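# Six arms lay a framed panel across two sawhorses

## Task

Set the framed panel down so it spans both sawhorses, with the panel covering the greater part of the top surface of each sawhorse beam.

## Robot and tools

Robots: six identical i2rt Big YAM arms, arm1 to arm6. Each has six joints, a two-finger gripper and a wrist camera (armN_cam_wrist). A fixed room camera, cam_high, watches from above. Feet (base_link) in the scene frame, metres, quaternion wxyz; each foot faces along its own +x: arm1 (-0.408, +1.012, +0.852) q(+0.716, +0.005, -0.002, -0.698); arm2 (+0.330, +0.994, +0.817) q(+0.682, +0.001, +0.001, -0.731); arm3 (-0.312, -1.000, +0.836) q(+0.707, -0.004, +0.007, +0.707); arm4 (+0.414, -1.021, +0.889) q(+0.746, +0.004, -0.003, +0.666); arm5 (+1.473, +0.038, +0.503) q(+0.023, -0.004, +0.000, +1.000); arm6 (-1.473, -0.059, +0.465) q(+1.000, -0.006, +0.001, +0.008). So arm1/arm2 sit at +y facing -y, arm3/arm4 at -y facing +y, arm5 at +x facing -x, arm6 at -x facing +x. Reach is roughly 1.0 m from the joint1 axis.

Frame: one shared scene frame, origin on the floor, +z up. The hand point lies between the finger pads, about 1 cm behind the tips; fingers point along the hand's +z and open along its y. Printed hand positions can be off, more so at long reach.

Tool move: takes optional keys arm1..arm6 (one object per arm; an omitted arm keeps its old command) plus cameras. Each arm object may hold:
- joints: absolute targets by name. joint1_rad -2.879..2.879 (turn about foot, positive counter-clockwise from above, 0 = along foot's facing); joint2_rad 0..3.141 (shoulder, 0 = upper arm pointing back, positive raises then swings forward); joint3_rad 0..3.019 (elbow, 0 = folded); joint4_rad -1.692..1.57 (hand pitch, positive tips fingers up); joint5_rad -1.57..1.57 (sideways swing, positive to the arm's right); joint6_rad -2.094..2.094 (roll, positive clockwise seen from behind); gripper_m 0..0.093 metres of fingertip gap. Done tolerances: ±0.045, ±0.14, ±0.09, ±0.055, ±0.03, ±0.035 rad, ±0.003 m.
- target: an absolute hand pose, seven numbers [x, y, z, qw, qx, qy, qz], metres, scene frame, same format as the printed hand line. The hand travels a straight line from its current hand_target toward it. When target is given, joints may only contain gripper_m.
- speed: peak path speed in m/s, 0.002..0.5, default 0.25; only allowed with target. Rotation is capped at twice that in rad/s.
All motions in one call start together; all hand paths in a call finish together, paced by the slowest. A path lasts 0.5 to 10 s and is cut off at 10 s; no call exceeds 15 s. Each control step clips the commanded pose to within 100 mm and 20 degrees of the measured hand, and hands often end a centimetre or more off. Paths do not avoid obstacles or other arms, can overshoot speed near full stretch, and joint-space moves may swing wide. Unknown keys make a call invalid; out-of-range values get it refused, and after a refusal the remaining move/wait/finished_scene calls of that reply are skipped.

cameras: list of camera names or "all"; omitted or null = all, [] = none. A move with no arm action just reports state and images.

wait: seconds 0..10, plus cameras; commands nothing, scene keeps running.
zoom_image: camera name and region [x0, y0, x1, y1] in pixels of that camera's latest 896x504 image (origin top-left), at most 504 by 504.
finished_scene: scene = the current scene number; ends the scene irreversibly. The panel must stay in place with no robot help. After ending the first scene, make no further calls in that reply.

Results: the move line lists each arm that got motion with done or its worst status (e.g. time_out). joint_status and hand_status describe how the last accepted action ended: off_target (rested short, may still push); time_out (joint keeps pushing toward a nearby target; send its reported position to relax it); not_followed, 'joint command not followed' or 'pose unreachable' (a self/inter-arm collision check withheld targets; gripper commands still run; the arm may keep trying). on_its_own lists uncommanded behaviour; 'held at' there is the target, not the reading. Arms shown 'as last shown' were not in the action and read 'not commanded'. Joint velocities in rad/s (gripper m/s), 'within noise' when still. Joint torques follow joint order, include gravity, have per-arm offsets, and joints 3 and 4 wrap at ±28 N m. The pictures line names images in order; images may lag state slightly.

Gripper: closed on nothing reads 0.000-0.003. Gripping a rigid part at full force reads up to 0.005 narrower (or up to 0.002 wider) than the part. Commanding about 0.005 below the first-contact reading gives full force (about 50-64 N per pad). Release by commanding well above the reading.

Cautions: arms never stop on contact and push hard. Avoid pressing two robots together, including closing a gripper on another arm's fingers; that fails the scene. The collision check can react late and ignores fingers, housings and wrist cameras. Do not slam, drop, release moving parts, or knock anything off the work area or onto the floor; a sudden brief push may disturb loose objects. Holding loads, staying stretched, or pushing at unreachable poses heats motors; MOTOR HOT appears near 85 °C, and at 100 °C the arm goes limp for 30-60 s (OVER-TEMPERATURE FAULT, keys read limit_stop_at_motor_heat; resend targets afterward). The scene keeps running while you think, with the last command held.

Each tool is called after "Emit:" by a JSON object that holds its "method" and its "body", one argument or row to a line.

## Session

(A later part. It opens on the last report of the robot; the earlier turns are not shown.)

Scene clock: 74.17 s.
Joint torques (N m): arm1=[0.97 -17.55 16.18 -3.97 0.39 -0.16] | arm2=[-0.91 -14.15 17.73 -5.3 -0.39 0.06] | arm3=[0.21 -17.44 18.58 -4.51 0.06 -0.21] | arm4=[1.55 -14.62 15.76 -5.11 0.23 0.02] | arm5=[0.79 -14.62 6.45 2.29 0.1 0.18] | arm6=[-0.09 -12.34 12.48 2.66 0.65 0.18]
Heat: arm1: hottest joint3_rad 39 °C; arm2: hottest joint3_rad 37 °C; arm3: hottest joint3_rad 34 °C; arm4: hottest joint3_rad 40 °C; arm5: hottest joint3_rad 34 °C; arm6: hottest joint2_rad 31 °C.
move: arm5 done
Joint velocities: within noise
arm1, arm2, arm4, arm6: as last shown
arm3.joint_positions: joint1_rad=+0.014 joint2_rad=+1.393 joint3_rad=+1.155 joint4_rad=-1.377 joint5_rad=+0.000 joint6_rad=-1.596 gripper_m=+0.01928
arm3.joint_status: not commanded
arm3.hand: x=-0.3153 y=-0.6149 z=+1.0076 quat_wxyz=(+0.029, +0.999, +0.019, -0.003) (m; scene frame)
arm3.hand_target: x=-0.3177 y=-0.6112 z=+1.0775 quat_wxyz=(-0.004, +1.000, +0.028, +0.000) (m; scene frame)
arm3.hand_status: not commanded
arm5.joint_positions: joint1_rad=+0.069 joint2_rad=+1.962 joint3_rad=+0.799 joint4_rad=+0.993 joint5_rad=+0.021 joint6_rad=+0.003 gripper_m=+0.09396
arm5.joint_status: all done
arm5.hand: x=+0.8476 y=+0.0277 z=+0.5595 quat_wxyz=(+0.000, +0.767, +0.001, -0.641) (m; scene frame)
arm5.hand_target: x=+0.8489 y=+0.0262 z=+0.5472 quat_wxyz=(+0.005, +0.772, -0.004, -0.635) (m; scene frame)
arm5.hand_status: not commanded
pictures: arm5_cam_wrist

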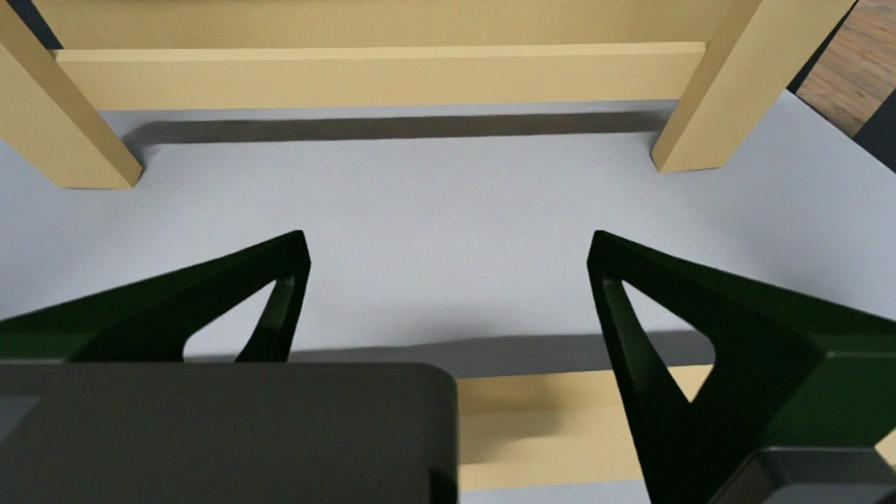

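Emit:
{"method": "wait", "body": {
  "seconds": 0.1,
  "cameras": ["cam_high","arm5_cam_wrist"]
}}

Emit:
{"method": "zoom_image", "body": {
  "camera": "cam_high",
  "region": [80, 180, 430, 480]
}}

Scene clock: 74.43 s.
Joint torques (N m): arm1=[0.97 -17.55 16.17 -3.97 0.39 -0.16] | arm2=[-0.91 -14.21 17.73 -5.27 -0.38 0.05] | arm3=[0.21 -17.44 18.58 -4.52 0.06 -0.21] | arm4=[1.44 -14.68 15.79 -5.09 0.22 0.03] | arm5=[0.67 -14.51 6.52 2.32 0.1 0.18] | arm6=[-0.09 -12.34 12.46 2.66 0.65 0.17]
Heat: arm1: hottest joint3_rad 39 °C; arm2: hottest joint3_rad 37 °C; arm3: hottest joint3_rad 35 °C; arm4: hottest joint3_rad 40 °C; arm5: hottest joint3_rad 34 °C; arm6: hottest joint2_rad 31 °C.
Joint velocities: within noise
arm1.joint_positions: joint1_rad=-0.001 joint2_rad=+1.537 joint3_rad=+1.276 joint4_rad=-1.349 joint5_rad=+0.006 joint6_rad=+1.556 gripper_m=+0.01822
arm1.joint_status: not commanded
arm1.hand: x=-0.4002 y=+0.5754 z=+1.0158 quat_wxyz=(+0.021, -1.000, -0.020, -0.002) (m; scene frame)
arm1.hand_target: x=-0.3987 y=+0.5741 z=+1.0801 quat_wxyz=(-0.004, -1.000, -0.028, +0.000) (m; scene frame)
arm1.hand_status: not commanded
arm2.joint_positions: joint1_rad=+0.062 joint2_rad=+1.402 joint3_rad=+1.187 joint4_rad=-1.401 joint5_rad=+0.011 joint6_rad=-1.642 gripper_m=+0.01898
arm2.joint_status: not commanded
arm2.hand: x=+0.3251 y=+0.6062 z=+1.0023 quat_wxyz=(+0.005, +0.032, -0.999, -0.023) (m; scene frame)
arm2.hand_target: x=+0.3281 y=+0.6126 z=+1.0776 quat_wxyz=(+0.000, +0.029, -1.000, +0.005) (m; scene frame)
arm2.hand_status: not commanded
arm3.joint_positions: joint1_rad=+0.014 joint2_rad=+1.393 joint3_rad=+1.155 joint4_rad=-1.377 joint5_rad=+0.000 joint6_rad=-1.596 gripper_m=+0.01928
arm3.joint_status: not commanded
arm3.hand: x=-0.3153 y=-0.6149 z=+1.0076 quat_wxyz=(+0.029, +0.999, +0.019, -0.003) (m; scene frame)
arm3.hand_target: x=-0.3177 y=-0.6112 z=+1.0775 quat_wxyz=(-0.004, +1.000, +0.028, +0.000) (m; scene frame)
arm3.hand_status: not commanded
arm4.joint_positions: joint1_rad=+0.139 joint2_rad=+1.564 joint3_rad=+1.201 joint4_rad=-1.225 joint5_rad=-0.003 joint6_rad=+1.547 gripper_m=+0.01950
arm4.joint_status: not commanded
arm4.hand: x=+0.4023 y=-0.5825 z=+1.0188 quat_wxyz=(+0.002, +0.025, -1.000, +0.004) (m; scene frame)
arm4.hand_target: x=+0.4016 y=-0.5817 z=+1.0730 quat_wxyz=(+0.000, +0.028, -1.000, -0.004) (m; scene frame)
arm4.hand_status: not commanded
arm5.joint_positions: joint1_rad=+0.069 joint2_rad=+1.962 joint3_rad=+0.799 joint4_rad=+0.993 joint5_rad=+0.021 joint6_rad=+0.003 gripper_m=+0.09396
arm5.joint_status: all done
arm5.hand: x=+0.8476 y=+0.0277 z=+0.5595 quat_wxyz=(+0.000, +0.767, +0.001, -0.641) (m; scene frame)
arm5.hand_target: x=+0.8489 y=+0.0262 z=+0.5472 quat_wxyz=(+0.005, +0.772, -0.004, -0.635) (m; scene frame)
arm5.hand_status: not commanded
arm6.joint_positions: joint1_rad=+0.232 joint2_rad=+1.866 joint3_rad=+0.428 joint4_rad=+0.467 joint5_rad=+0.137 joint6_rad=+0.138 gripper_m=+0.09396
arm6.joint_status: not commanded
arm6.hand: x=-1.0933 y=+0.0112 z=+0.3539 quat_wxyz=(-0.300, +0.034, -0.953, +0.013) (m; scene frame)
arm6.hand_target: x=-1.0101 y=+0.0177 z=+0.3957 quat_wxyz=(-0.383, +0.001, -0.924, +0.000) (m; scene frame)
arm6.hand_status: not commanded
wait: 0.10 s; no rest
pictures: arm5_cam_wrist, cam_high

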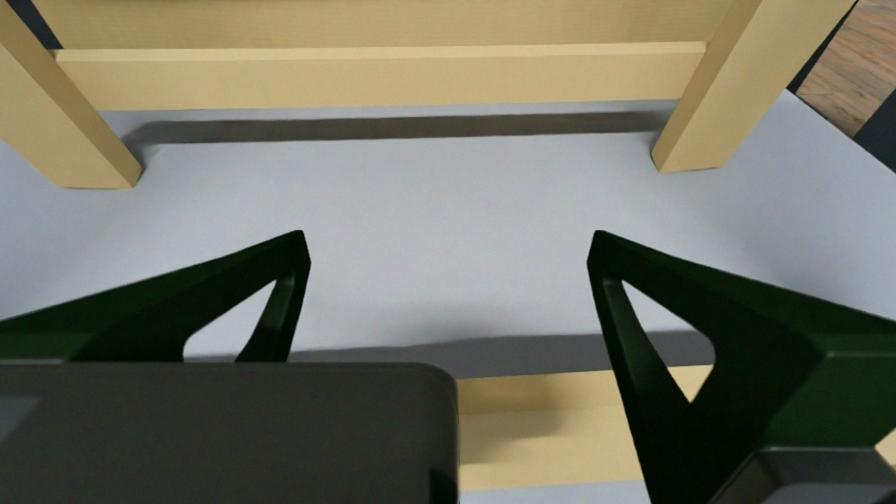

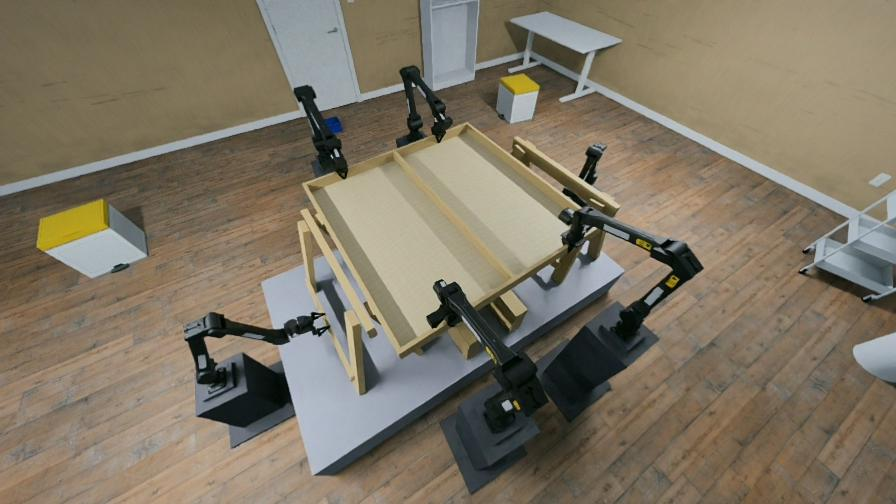

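Scaled by 1.440.

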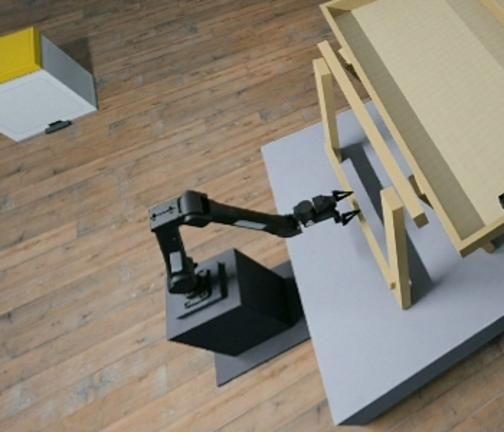

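Emit:
{"method": "move", "body": {
  "arm5": {"target":[1.05,0.03,0.52,0,0.924,0,-0.383],"speed":0.1},
  "arm6": {"joints":{"joint2_rad":2.05,"joint3_rad":0.75,"joint4_rad":0.55}},
  "cameras": ["arm5_cam_wrist","arm6_cam_wrist","cam_high"]
}}

Scene clock: 78.77 s.
Joint torques (N m): arm1=[0.97 -17.55 16.17 -3.97 0.39 -0.16] | arm2=[-0.85 -14.21 17.74 -5.29 -0.38 0.06] | arm3=[0.21 -17.44 18.58 -4.51 0.06 -0.21] | arm4=[1.49 -14.62 15.82 -5.07 0.23 0.02] | arm5=[0.85 -9.7 6.79 1.26 -0.08 0.18] | arm6=[0.85 -15.03 5.44 2.66 0.3 0.04]
Heat: arm1: hottest joint3_rad 40 °C; arm2: hottest joint3_rad 38 °C; arm3: hottest joint3_rad 35 °C; arm4: hottest joint3_rad 41 °C; arm5: hottest joint3_rad 34 °C; arm6: hottest joint2_rad 31 °C.
move: arm5 done; arm6 done
Joint velocities: within noise
arm1, arm2, arm3, arm4: as last shown
arm5.joint_positions: joint1_rad=+0.069 joint2_rad=+1.445 joint3_rad=+0.451 joint4_rad=+0.231 joint5_rad=+0.021 joint6_rad=+0.005 gripper_m=+0.09396
arm5.joint_status: not commanded
arm5.hand: x=+1.0437 y=+0.0321 z=+0.5223 quat_wxyz=(-0.004, +0.921, +0.004, -0.389) (m; scene frame)
arm5.hand_target: x=+1.0500 y=+0.0300 z=+0.5199 quat_wxyz=(+0.000, +0.924, +0.000, -0.383) (m; scene frame)
arm5.hand_status: done (0.007 m and 1.0 deg from the pose sent, 0.206 m and 34.8 deg at the start)
arm6.joint_positions: joint1_rad=+0.217 joint2_rad=+2.046 joint3_rad=+0.721 joint4_rad=+0.522 joint5_rad=+0.145 joint6_rad=+0.151 gripper_m=+0.09396
arm6.joint_status: all done
arm6.hand: x=-0.9625 y=+0.0346 z=+0.3511 quat_wxyz=(-0.378, +0.013, -0.926, +0.000) (m; scene frame)
arm6.hand_target: x=-0.9422 y=+0.0325 z=+0.3617 quat_wxyz=(-0.402, -0.001, -0.915, -0.005) (m; scene frame)
arm6.hand_status: not commanded
pictures: arm5_cam_wrist, arm6_cam_wrist, cam_high

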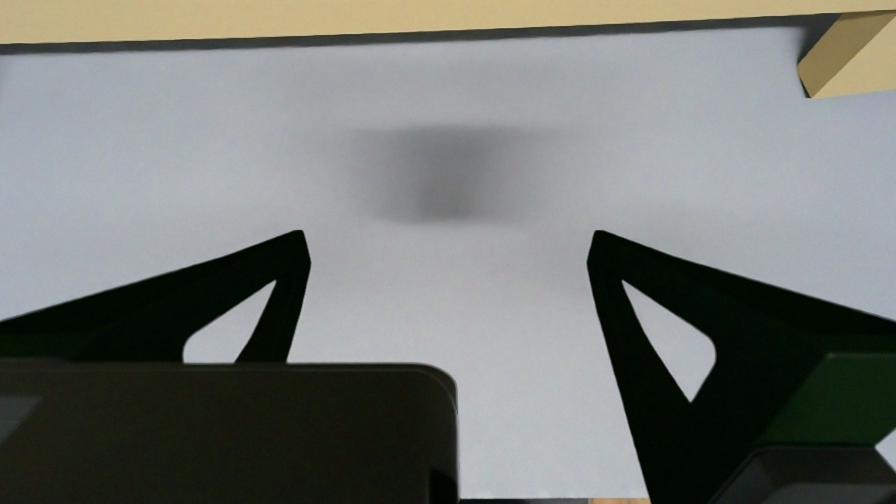

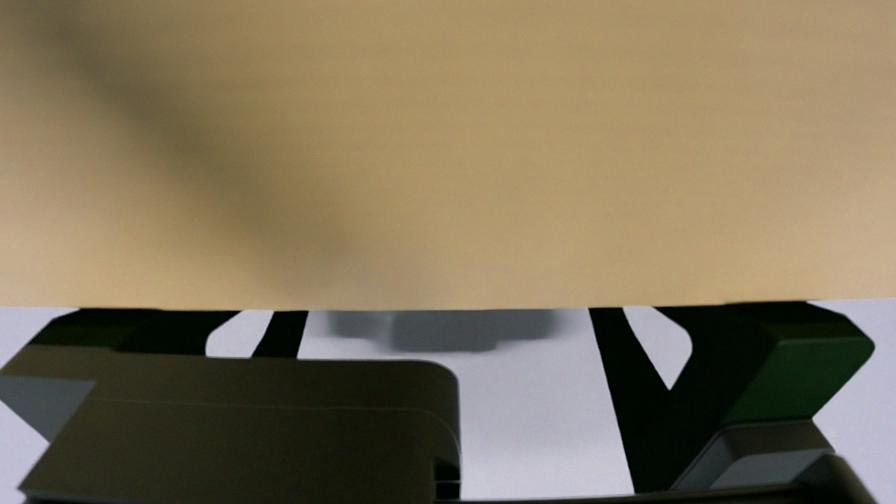

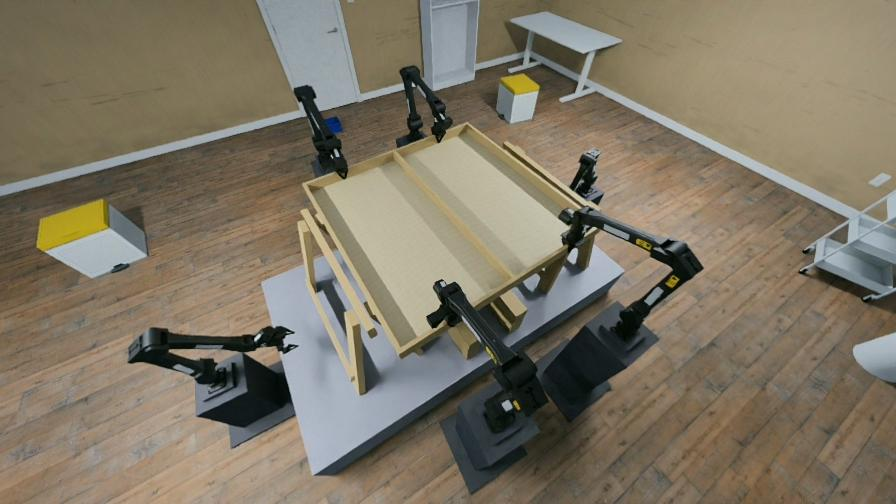

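Emit:
{"method": "move", "body": {
  "arm5": {"target":[0.96,0.03,0.365,0,0.924,0,-0.383],"speed":0.12},
  "arm6": {"joints":{"joint2_rad":2.17,"joint3_rad":1.043,"joint4_rad":0.377}},
  "cameras": ["arm5_cam_wrist","arm6_cam_wrist","cam_high"]
}}

Scene clock: 81.50 s.
Joint torques (N m): arm1=[0.97 -17.49 16.17 -3.97 0.39 -0.16] | arm2=[-0.91 -14.15 17.74 -5.29 -0.38 0.05] | arm3=[0.26 -17.44 18.58 -4.53 0.07 -0.21] | arm4=[1.61 -14.51 15.79 -5.08 0.23 0.03] | arm5=[0.38 -13.33 5.29 2.24 -0.11 0.14] | arm6=[1.08 -17.44 7.98 1.26 -0.04 -0.13]
Heat: arm1: hottest joint3_rad 41 °C; arm2: hottest joint3_rad 38 °C; arm3: hottest joint3_rad 35 °C; arm4: hottest joint3_rad 42 °C; arm5: hottest joint3_rad 34 °C; arm6: hottest joint2_rad 31 °C.
move: arm5 done; arm6 done
Joint velocities: within noise
arm1, arm2, arm3, arm4: as last shown
arm5.joint_positions: joint1_rad=+0.069 joint2_rad=+2.098 joint3_rad=+0.685 joint4_rad=+0.620 joint5_rad=+0.017 joint6_rad=+0.005 gripper_m=+0.09396
arm5.joint_status: not commanded
arm5.hand: x=+0.9691 y=+0.0297 z=+0.3682 quat_wxyz=(-0.003, +0.927, +0.005, -0.375) (m; scene frame)
arm5.hand_target: x=+0.9604 y=+0.0299 z=+0.3651 quat_wxyz=(+0.000, +0.924, +0.000, -0.383) (m; scene frame)
arm5.hand_status: done (0.010 m and 1.2 deg from the pose sent, 0.178 m and 1.1 deg at the start)
arm6.joint_positions: joint1_rad=+0.215 joint2_rad=+2.154 joint3_rad=+0.998 joint4_rad=+0.384 joint5_rad=+0.153 joint6_rad=+0.169 gripper_m=+0.09396
arm6.joint_status: all done
arm6.hand: x=-0.8669 y=+0.0550 z=+0.3497 quat_wxyz=(-0.393, +0.001, -0.920, -0.003) (m; scene frame)
arm6.hand_target: x=-0.8479 y=+0.0536 z=+0.3542 quat_wxyz=(-0.402, -0.001, -0.915, -0.005) (m; scene frame)
arm6.hand_status: not commanded
pictures: arm5_cam_wrist, arm6_cam_wrist, cam_high

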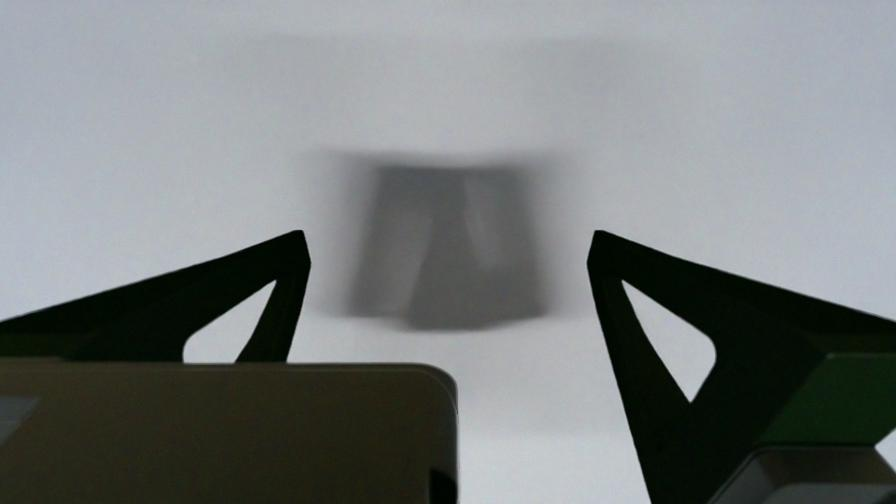

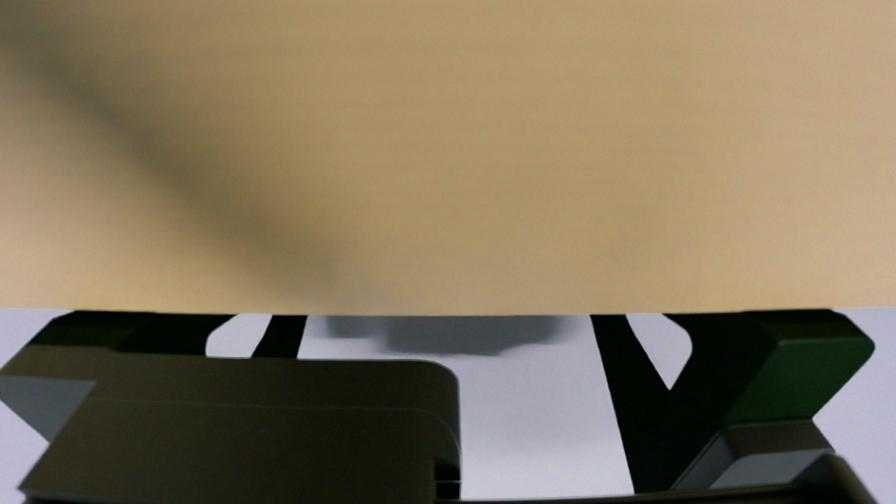

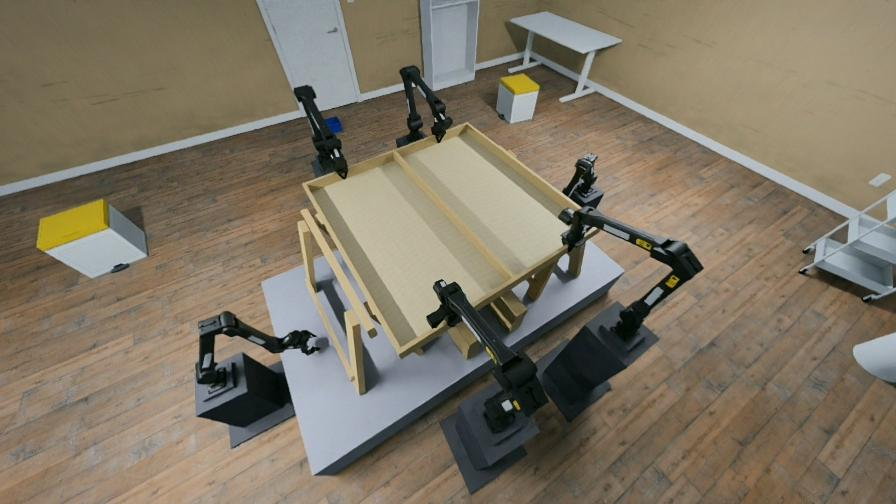

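Emit:
{"method": "move", "body": {
  "arm5": {"joints":{"joint2_rad":2.285,"joint3_rad":1.10,"joint4_rad":0.435}},
  "arm6": {"joints":{"joint1_rad":0.17,"joint2_rad":2.26,"joint3_rad":1.22,"joint4_rad":0.28}},
  "cameras": ["arm5_cam_wrist","arm6_cam_wrist","cam_high"]
}}

Scene clock: 84.30 s.
Joint torques (N m): arm1=[0.91 -17.49 16.17 -3.97 0.39 -0.16] | arm2=[-0.85 -14.15 17.74 -5.29 -0.38 0.06] | arm3=[0.21 -17.44 18.56 -4.52 0.06 -0.21] | arm4=[1.49 -14.62 15.82 -5.09 0.23 0.03] | arm5=[0.38 -17.49 13.86 1.37 0.07 0.12] | arm6=[-0.09 -17.08 9.68 1.13 0.21 -0.07]
Heat: arm1: hottest joint3_rad 41 °C; arm2: hottest joint3_rad 39 °C; arm3: hottest joint3_rad 36 °C; arm4: hottest joint3_rad 42 °C; arm5: hottest joint3_rad 34 °C; arm6: hottest joint2_rad 31 °C.
move: arm5 time_out; arm6 done
Joint velocities: within noise
arm1, arm2, arm3, arm4: as last shown
arm5.joint_positions: joint1_rad=+0.069 joint2_rad=+2.268 joint3_rad=+0.998 joint4_rad=+0.443 joint5_rad=+0.013 joint6_rad=+0.007 gripper_m=+0.09396
arm5.joint_status: joint3_rad time_out (moved +0.313 of +0.415); the others done
arm5.on_its_own: joint3_rad reads +0.998 and still pushes toward +1.100 since a time_out
arm5.hand: x=+0.8765 y=+0.0269 z=+0.3277 quat_wxyz=(-0.001, +0.933, +0.005, -0.359) (m; scene frame)
arm5.hand_target: x=+0.8280 y=+0.0272 z=+0.3467 quat_wxyz=(+0.000, +0.919, +0.000, -0.395) (m; scene frame)
arm5.hand_status: not commanded
arm6.joint_positions: joint1_rad=+0.196 joint2_rad=+2.220 joint3_rad=+1.162 joint4_rad=+0.291 joint5_rad=+0.147 joint6_rad=+0.162 gripper_m=+0.09396
arm6.joint_status: all done
arm6.hand: x=-0.8137 y=+0.0552 z=+0.3495 quat_wxyz=(-0.395, -0.003, -0.919, -0.001) (m; scene frame)
arm6.hand_target: x=-0.7941 y=+0.0413 z=+0.3424 quat_wxyz=(-0.398, -0.017, -0.917, +0.003) (m; scene frame)
arm6.hand_status: not commanded
pictures: arm5_cam_wrist, arm6_cam_wrist, cam_high

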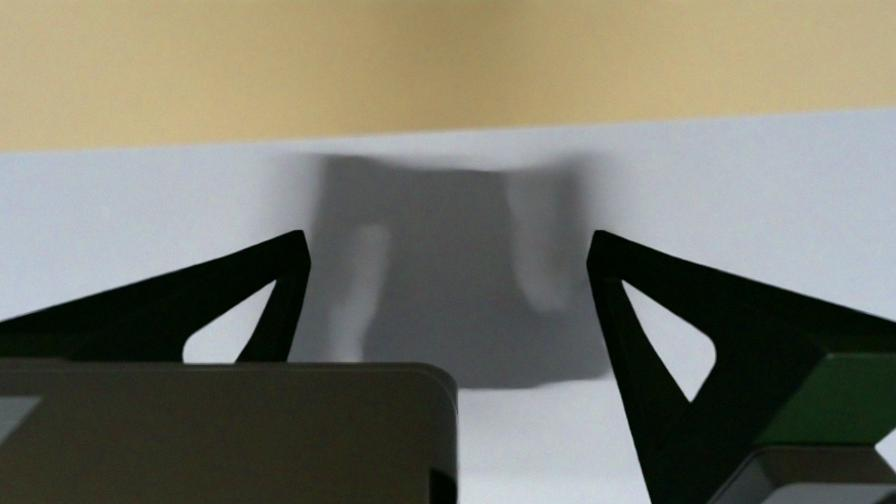

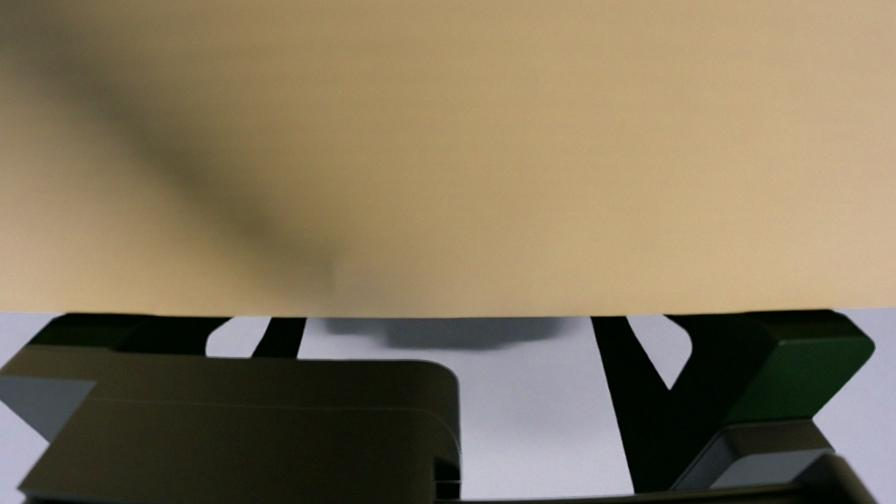

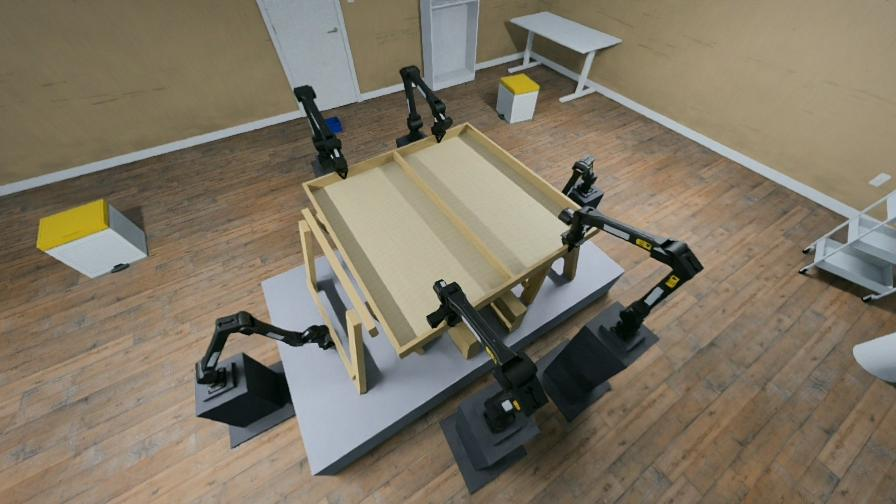

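Emit:
{"method": "move", "body": {
  "arm5": {"target":[0.885,0.03,0.375,0,0.924,0,-0.383],"speed":0.1},
  "arm6": {"joints":{"joint1_rad":0.14,"joint2_rad":2.33,"joint3_rad":1.42,"joint4_rad":0.17}},
  "cameras": ["arm5_cam_wrist","arm6_cam_wrist","cam_high"]
}}

Scene clock: 85.87 s.
Joint torques (N m): arm1=[0.97 -17.55 16.17 -3.97 0.39 -0.16] | arm2=[-0.85 -14.21 17.73 -5.29 -0.39 0.06] | arm3=[0.15 -17.44 18.56 -4.52 0.06 -0.21] | arm4=[1.55 -14.56 15.82 -5.08 0.24 0.03] | arm5=[0.21 -18.14 4.63 2.1 -0.02 0.11] | arm6=[-0.67 -20.19 10.71 1.26 0.47 0.1]
Heat: arm1: hottest joint3_rad 42 °C; arm2: hottest joint3_rad 39 °C; arm3: hottest joint3_rad 36 °C; arm4: hottest joint3_rad 42 °C; arm5: hottest joint3_rad 34 °C; arm6: hottest joint2_rad 31 °C.
move: arm5 done; arm6 done
Joint velocities: within noise
arm1, arm2, arm3, arm4: as last shown
arm5.joint_positions: joint1_rad=+0.069 joint2_rad=+2.146 joint3_rad=+0.924 joint4_rad=+0.443 joint5_rad=+0.013 joint6_rad=+0.007 gripper_m=+0.09396
arm5.joint_status: not commanded
arm5.hand: x=+0.8826 y=+0.0271 z=+0.3756 quat_wxyz=(+0.000, +0.924, +0.005, -0.381) (m; scene frame)
arm5.hand_target: x=+0.8850 y=+0.0299 z=+0.3749 quat_wxyz=(+0.000, +0.924, +0.000, -0.383) (m; scene frame)
arm5.hand_status: done (0.004 m and 0.6 deg from the pose sent, 0.048 m and 3.0 deg at the start)
arm6.joint_positions: joint1_rad=+0.174 joint2_rad=+2.299 joint3_rad=+1.358 joint4_rad=+0.177 joint5_rad=+0.141 joint6_rad=+0.145 gripper_m=+0.09396
arm6.joint_status: all done
arm6.hand: x=-0.7549 y=+0.0528 z=+0.3503 quat_wxyz=(-0.396, -0.005, -0.918, +0.004) (m; scene frame)
arm6.hand_target: x=-0.7310 y=+0.0306 z=+0.3528 quat_wxyz=(-0.407, -0.031, -0.913, +0.008) (m; scene frame)
arm6.hand_status: not commanded
pictures: arm5_cam_wrist, arm6_cam_wrist, cam_high

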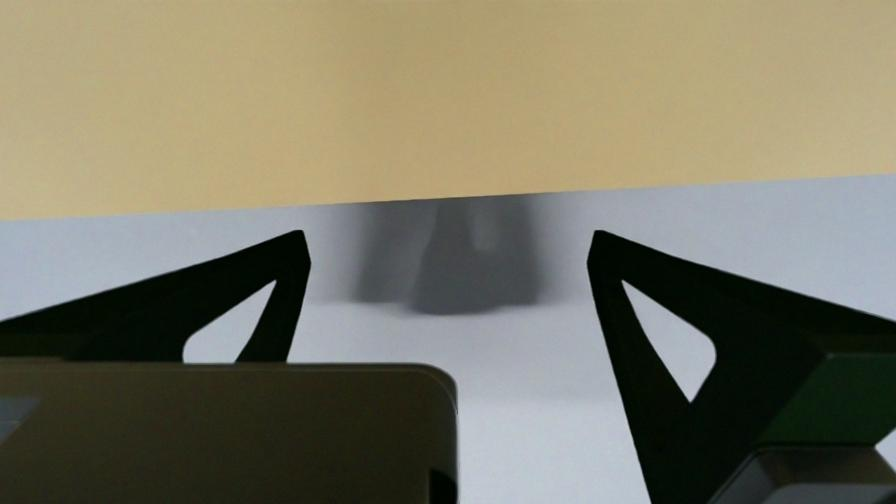

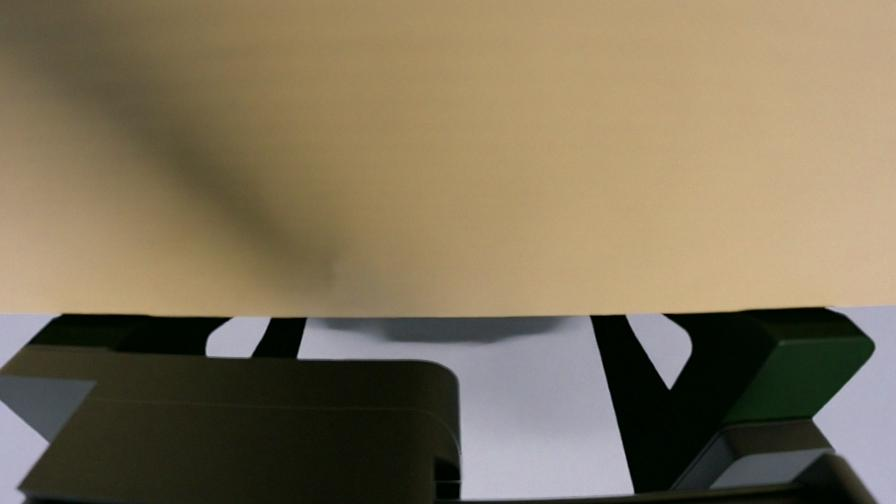

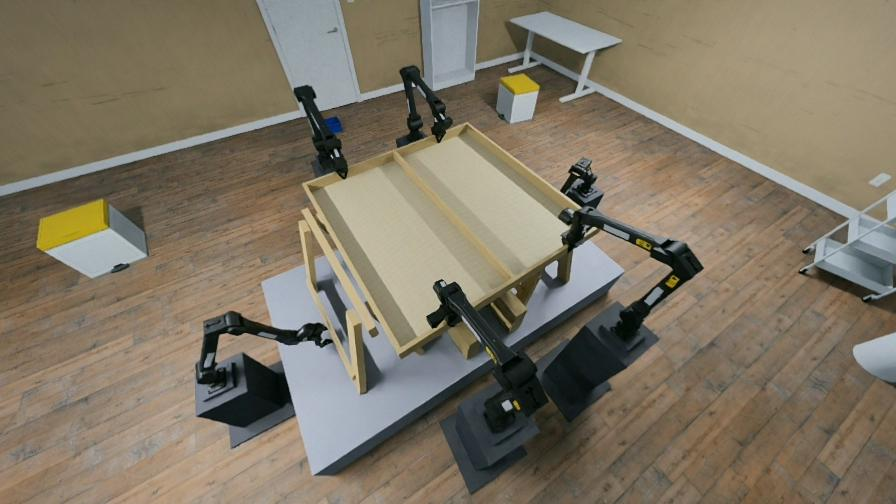

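Emit:
{"method": "move", "body": {
  "arm5": {"joints":{"joint2_rad":2.23,"joint3_rad":1.13,"joint4_rad":0.36}},
  "arm6": {"joints":{"joint1_rad":0.12,"joint2_rad":2.36,"joint3_rad":1.5,"joint4_rad":0.12}},
  "cameras": ["arm5_cam_wrist"]
}}

Emit:
{"method": "move", "body": {
  "arm5": {"joints":{"joint2_rad":2.3,"joint3_rad":1.31,"joint4_rad":0.28}},
  "cameras": ["arm5_cam_wrist","arm6_cam_wrist","cam_high"]
}}

Scene clock: 88.93 s.
Joint torques (N m): arm1=[0.97 -17.49 16.17 -3.97 0.39 -0.16] | arm2=[-0.91 -14.21 17.73 -5.27 -0.38 0.05] | arm3=[0.21 -17.49 18.56 -4.51 0.06 -0.21] | arm4=[1.49 -14.62 15.75 -5.08 0.23 0.03] | arm5=[0.21 -17.49 15.16 1.39 0.32 0.27] | arm6=[-1.55 -19.78 12.59 1.47 0.59 0.16]
Heat: arm1: hottest joint3_rad 42 °C; arm2: hottest joint3_rad 39 °C; arm3: hottest joint3_rad 36 °C; arm4: hottest joint3_rad 43 °C; arm5: hottest joint3_rad 34 °C; arm6: hottest joint2_rad 31 °C.
move: arm5 time_out; arm6 time_out
Joint velocities: within noise
arm1, arm2, arm3, arm4: as last shown
arm5.joint_positions: joint1_rad=+0.068 joint2_rad=+2.209 joint3_rad=+1.024 joint4_rad=+0.367 joint5_rad=+0.005 joint6_rad=-0.012 gripper_m=+0.09396
arm5.joint_status: joint3_rad time_out (moved +0.100 of +0.206); the others done
arm5.on_its_own: joint3_rad reads +1.024 and still pushes toward +1.130 since a time_out
arm5.hand: x=+0.8593 y=+0.0262 z=+0.3567 quat_wxyz=(-0.001, +0.931, +0.014, -0.364) (m; scene frame)
arm5.hand_target: x=+0.8103 y=+0.0288 z=+0.3779 quat_wxyz=(+0.000, +0.917, +0.000, -0.400) (m; scene frame)
arm5.hand_status: not commanded
arm6.joint_positions: joint1_rad=+0.166 joint2_rad=+2.319 joint3_rad=+1.418 joint4_rad=+0.122 joint5_rad=+0.138 joint6_rad=+0.140 gripper_m=+0.09396
arm6.joint_status: joint1_rad time_out (moved -0.008 of -0.054); the others done
arm6.on_its_own: joint1_rad reads +0.166 and still pushes toward +0.120 since a time_out
arm6.hand: x=-0.7401 y=+0.0504 z=+0.3508 quat_wxyz=(-0.389, -0.005, -0.921, +0.006) (m; scene frame)
arm6.hand_target: x=-0.7078 y=+0.0185 z=+0.3557 quat_wxyz=(-0.407, -0.040, -0.912, +0.012) (m; scene frame)
arm6.hand_status: not commanded
pictures: arm5_cam_wrist

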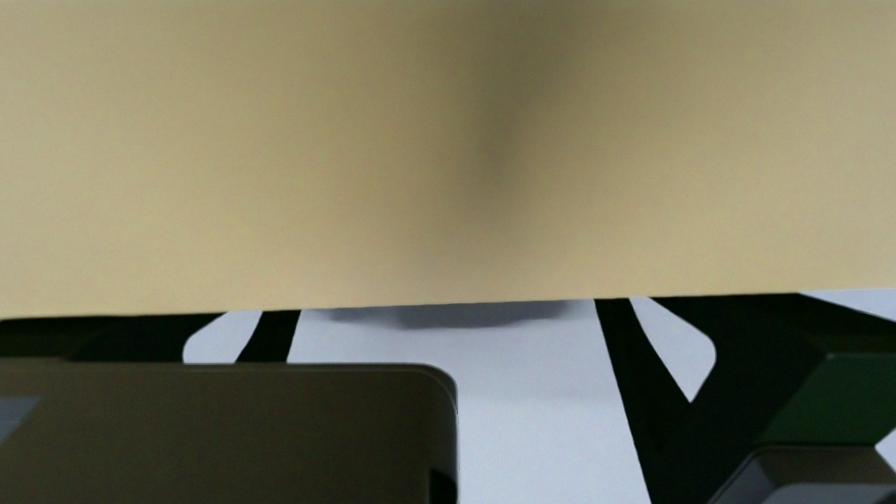

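not run: a stop came earlier in this reply.

Emit:
{"method": "move", "body": {
  "arm5": {"joints":{"joint2_rad":2.29,"joint3_rad":1.33,"joint4_rad":0.25}},
  "cameras": ["arm5_cam_wrist","cam_high"]
}}

Scene clock: 90.17 s.
Joint torques (N m): arm1=[0.97 -17.55 16.17 -3.97 0.39 -0.16] | arm2=[-0.85 -14.15 17.73 -5.3 -0.38 0.05] | arm3=[0.21 -17.38 18.58 -4.52 0.06 -0.21] | arm4=[1.49 -14.62 15.8 -5.11 0.24 0.02] | arm5=[0.32 -21.19 14.72 1.98 0.34 0.44] | arm6=[-1.61 -19.84 12.6 1.47 0.59 0.16]
Heat: arm1: hottest joint3_rad 42 °C; arm2: hottest joint3_rad 40 °C; arm3: hottest joint3_rad 37 °C; arm4: hottest joint3_rad 43 °C; arm5: hottest joint3_rad 34 °C; arm6: hottest joint2_rad 31 °C.
move: arm5 done
Joint velocities: within noise
arm1, arm2, arm3, arm4, arm6: as last shown
arm5.joint_positions: joint1_rad=+0.067 joint2_rad=+2.286 joint3_rad=+1.244 joint4_rad=+0.241 joint5_rad=+0.005 joint6_rad=-0.030 gripper_m=+0.09397
arm5.joint_status: all done
arm5.hand: x=+0.7876 y=+0.0251 z=+0.3612 quat_wxyz=(-0.004, +0.928, +0.022, -0.372) (m; scene frame)
arm5.hand_target: x=+0.7448 y=+0.0274 z=+0.3925 quat_wxyz=(+0.001, +0.911, +0.000, -0.413) (m; scene frame)
arm5.hand_status: not commanded
arm6.on_its_own: joint1_rad reads +0.166 and still pushes toward +0.120 since a time_out
pictures: arm5_cam_wrist, cam_high

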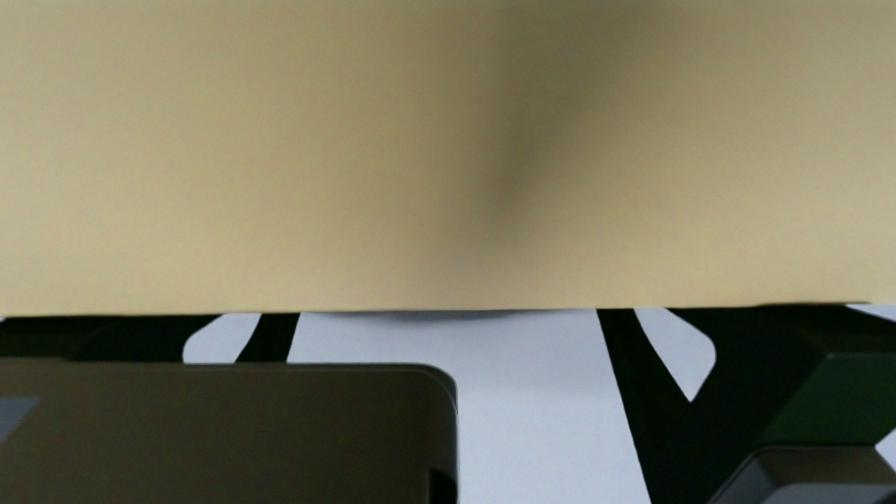

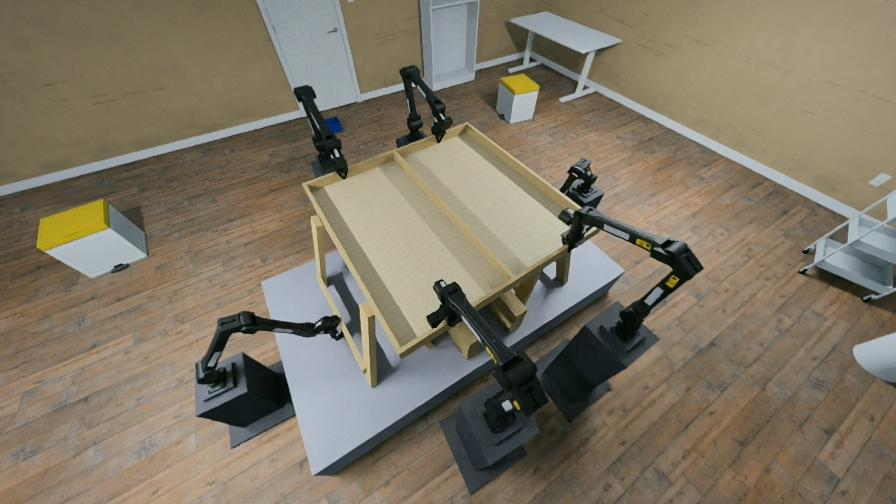

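Emit:
{"method": "move", "body": {
  "arm5": {"joints":{"joint2_rad":2.35,"joint3_rad":1.5,"joint4_rad":0.14}},
  "cameras": ["arm5_cam_wrist","cam_high"]
}}

Emit:
{"method": "zoom_image", "body": {
  "camera": "cam_high",
  "region": [250, 100, 650, 450]
}}

Scene clock: 92.40 s.
Joint torques (N m): arm1=[0.91 -17.55 16.17 -3.97 0.39 -0.16] | arm2=[-0.91 -14.21 17.73 -5.27 -0.38 0.06] | arm3=[0.21 -17.44 18.58 -4.51 0.06 -0.21] | arm4=[1.32 -14.51 15.8 -5.09 0.24 0.02] | arm5=[0.32 -22.48 16.95 2.03 0.38 0.44] | arm6=[-1.55 -19.84 12.6 1.48 0.59 0.16]
Heat: arm1: hottest joint3_rad 43 °C; arm2: hottest joint3_rad 40 °C; arm3: hottest joint3_rad 37 °C; arm4: hottest joint3_rad 43 °C; arm5: hottest joint3_rad 34 °C; arm6: hottest joint2_rad 32 °C.
move: arm5 time_out
Joint velocities: within noise
arm1, arm2, arm3, arm4, arm6: as last shown
arm5.joint_positions: joint1_rad=+0.067 joint2_rad=+2.341 joint3_rad=+1.399 joint4_rad=+0.128 joint5_rad=+0.004 joint6_rad=-0.030 gripper_m=+0.09397
arm5.joint_status: joint3_rad time_out (moved +0.155 of +0.256); the others done
arm5.on_its_own: joint3_rad reads +1.399 and still pushes toward +1.500 since a time_out; joint6_rad reads -0.030 and still pushes toward +0.012 since a time_out
arm5.hand: x=+0.7451 y=+0.0241 z=+0.3627 quat_wxyz=(-0.004, +0.930, +0.023, -0.366) (m; scene frame)
arm5.hand_target: x=+0.6975 y=+0.0266 z=+0.3999 quat_wxyz=(+0.001, +0.910, +0.000, -0.414) (m; scene frame)
arm5.hand_status: not commanded
arm6.on_its_own: joint1_rad reads +0.166 and still pushes toward +0.120 since a time_out
pictures: arm5_cam_wrist, cam_high

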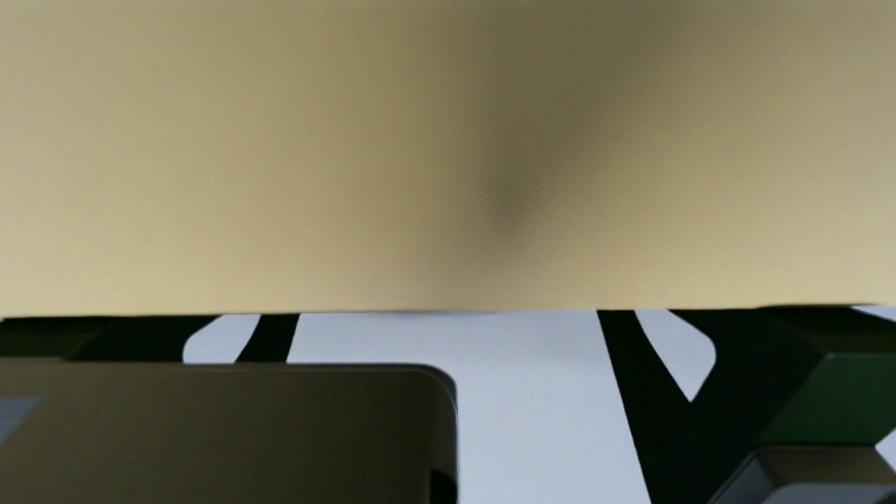

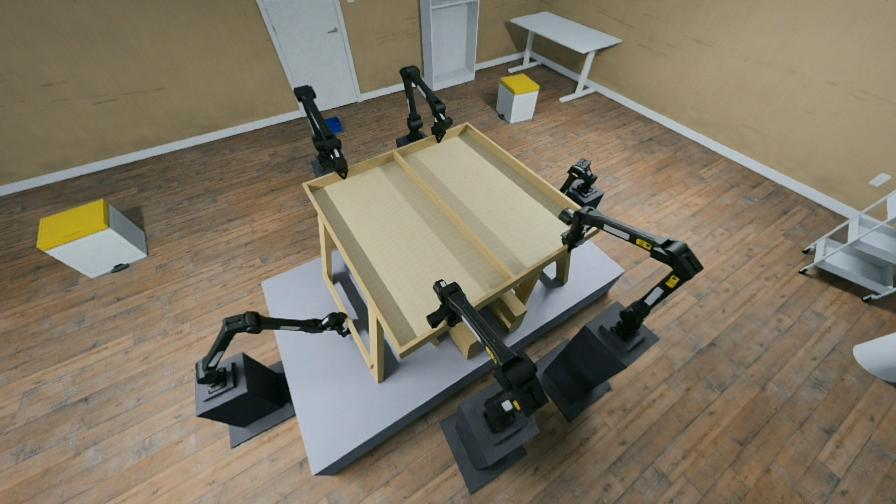

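Scaled by 1.260.

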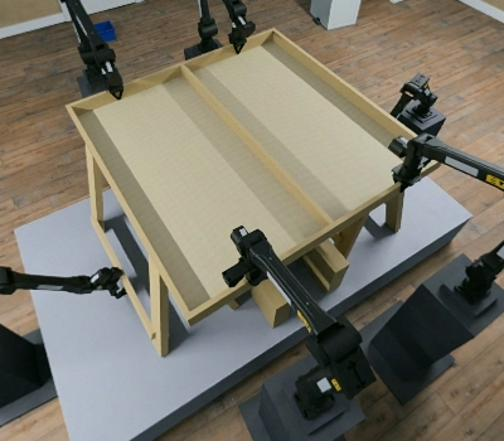

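Emit:
{"method": "move", "body": {
  "arm5": {"joints":{"joint2_rad":2.38,"joint3_rad":1.6,"joint4_rad":0.08}},
  "arm6": {"joints":{"joint1_rad":0.166}},
  "cameras": []
}}

Scene clock: 95.00 s.
Joint torques (N m): arm1=[0.91 -17.55 16.17 -3.97 0.39 -0.16] | arm2=[-0.91 -14.15 17.74 -5.3 -0.38 0.05] | arm3=[0.21 -17.44 18.58 -4.49 0.06 -0.21] | arm4=[1.49 -14.56 15.82 -5.05 0.23 0.03] | arm5=[0.32 -23.18 18.47 2.25 0.39 0.45] | arm6=[1.61 -19.84 12.6 1.47 0.54 0.16]
Heat: arm1: hottest joint3_rad 43 °C; arm2: hottest joint3_rad 40 °C; arm3: hottest joint3_rad 37 °C; arm4: hottest joint3_rad 44 °C; arm5: hottest joint3_rad 35 °C; arm6: hottest joint2_rad 32 °C.
move: arm5 time_out; arm6 done
Joint velocities: within noise
arm1.joint_positions: joint1_rad=-0.001 joint2_rad=+1.537 joint3_rad=+1.276 joint4_rad=-1.349 joint5_rad=+0.006 joint6_rad=+1.556 gripper_m=+0.01822
arm1.joint_status: not commanded
arm1.hand: x=-0.4002 y=+0.5754 z=+1.0158 quat_wxyz=(+0.021, -1.000, -0.020, -0.002) (m; scene frame)
arm1.hand_target: x=-0.3987 y=+0.5741 z=+1.0801 quat_wxyz=(-0.004, -1.000, -0.028, +0.000) (m; scene frame)
arm1.hand_status: not commanded
arm2.joint_positions: joint1_rad=+0.062 joint2_rad=+1.402 joint3_rad=+1.187 joint4_rad=-1.401 joint5_rad=+0.011 joint6_rad=-1.642 gripper_m=+0.01898
arm2.joint_status: not commanded
arm2.hand: x=+0.3251 y=+0.6062 z=+1.0023 quat_wxyz=(+0.005, +0.032, -0.999, -0.023) (m; scene frame)
arm2.hand_target: x=+0.3281 y=+0.6126 z=+1.0776 quat_wxyz=(+0.000, +0.029, -1.000, +0.005) (m; scene frame)
arm2.hand_status: not commanded
arm3.joint_positions: joint1_rad=+0.014 joint2_rad=+1.393 joint3_rad=+1.155 joint4_rad=-1.377 joint5_rad=+0.000 joint6_rad=-1.596 gripper_m=+0.01928
arm3.joint_status: not commanded
arm3.hand: x=-0.3153 y=-0.6149 z=+1.0076 quat_wxyz=(+0.029, +0.999, +0.019, -0.003) (m; scene frame)
arm3.hand_target: x=-0.3177 y=-0.6112 z=+1.0775 quat_wxyz=(-0.004, +1.000, +0.028, +0.000) (m; scene frame)
arm3.hand_status: not commanded
arm4.joint_positions: joint1_rad=+0.139 joint2_rad=+1.564 joint3_rad=+1.201 joint4_rad=-1.225 joint5_rad=-0.003 joint6_rad=+1.547 gripper_m=+0.01950
arm4.joint_status: not commanded
arm4.hand: x=+0.4023 y=-0.5825 z=+1.0188 quat_wxyz=(+0.002, +0.025, -1.000, +0.004) (m; scene frame)
arm4.hand_target: x=+0.4016 y=-0.5817 z=+1.0730 quat_wxyz=(+0.000, +0.028, -1.000, -0.004) (m; scene frame)
arm4.hand_status: not commanded
arm5.joint_positions: joint1_rad=+0.067 joint2_rad=+2.370 joint3_rad=+1.481 joint4_rad=+0.062 joint5_rad=+0.004 joint6_rad=-0.031 gripper_m=+0.09397
arm5.joint_status: joint3_rad time_out (moved +0.083 of +0.201); the others done
arm5.on_its_own: joint3_rad reads +1.481 and still pushes toward +1.594 since a time_out; joint6_rad reads -0.031 and still pushes toward +0.012 since a time_out
arm5.hand: x=+0.7248 y=+0.0237 z=+0.3637 quat_wxyz=(-0.004, +0.933, +0.023, -0.360) (m; scene frame)
arm5.hand_target: x=+0.6726 y=+0.0262 z=+0.4075 quat_wxyz=(+0.001, +0.910, +0.000, -0.415) (m; scene frame)
arm5.hand_status: not commanded
arm6.joint_positions: joint1_rad=+0.168 joint2_rad=+2.319 joint3_rad=+1.418 joint4_rad=+0.122 joint5_rad=+0.139 joint6_rad=+0.140 gripper_m=+0.09396
arm6.joint_status: all done
arm6.hand: x=-0.7402 y=+0.0513 z=+0.3508 quat_wxyz=(-0.389, -0.004, -0.921, +0.006) (m; scene frame)
arm6.hand_target: x=-0.7123 y=+0.0538 z=+0.3553 quat_wxyz=(-0.407, -0.019, -0.913, +0.002) (m; scene frame)
arm6.hand_status: not commanded
pictures: none
No camera images: "cameras" was empty.


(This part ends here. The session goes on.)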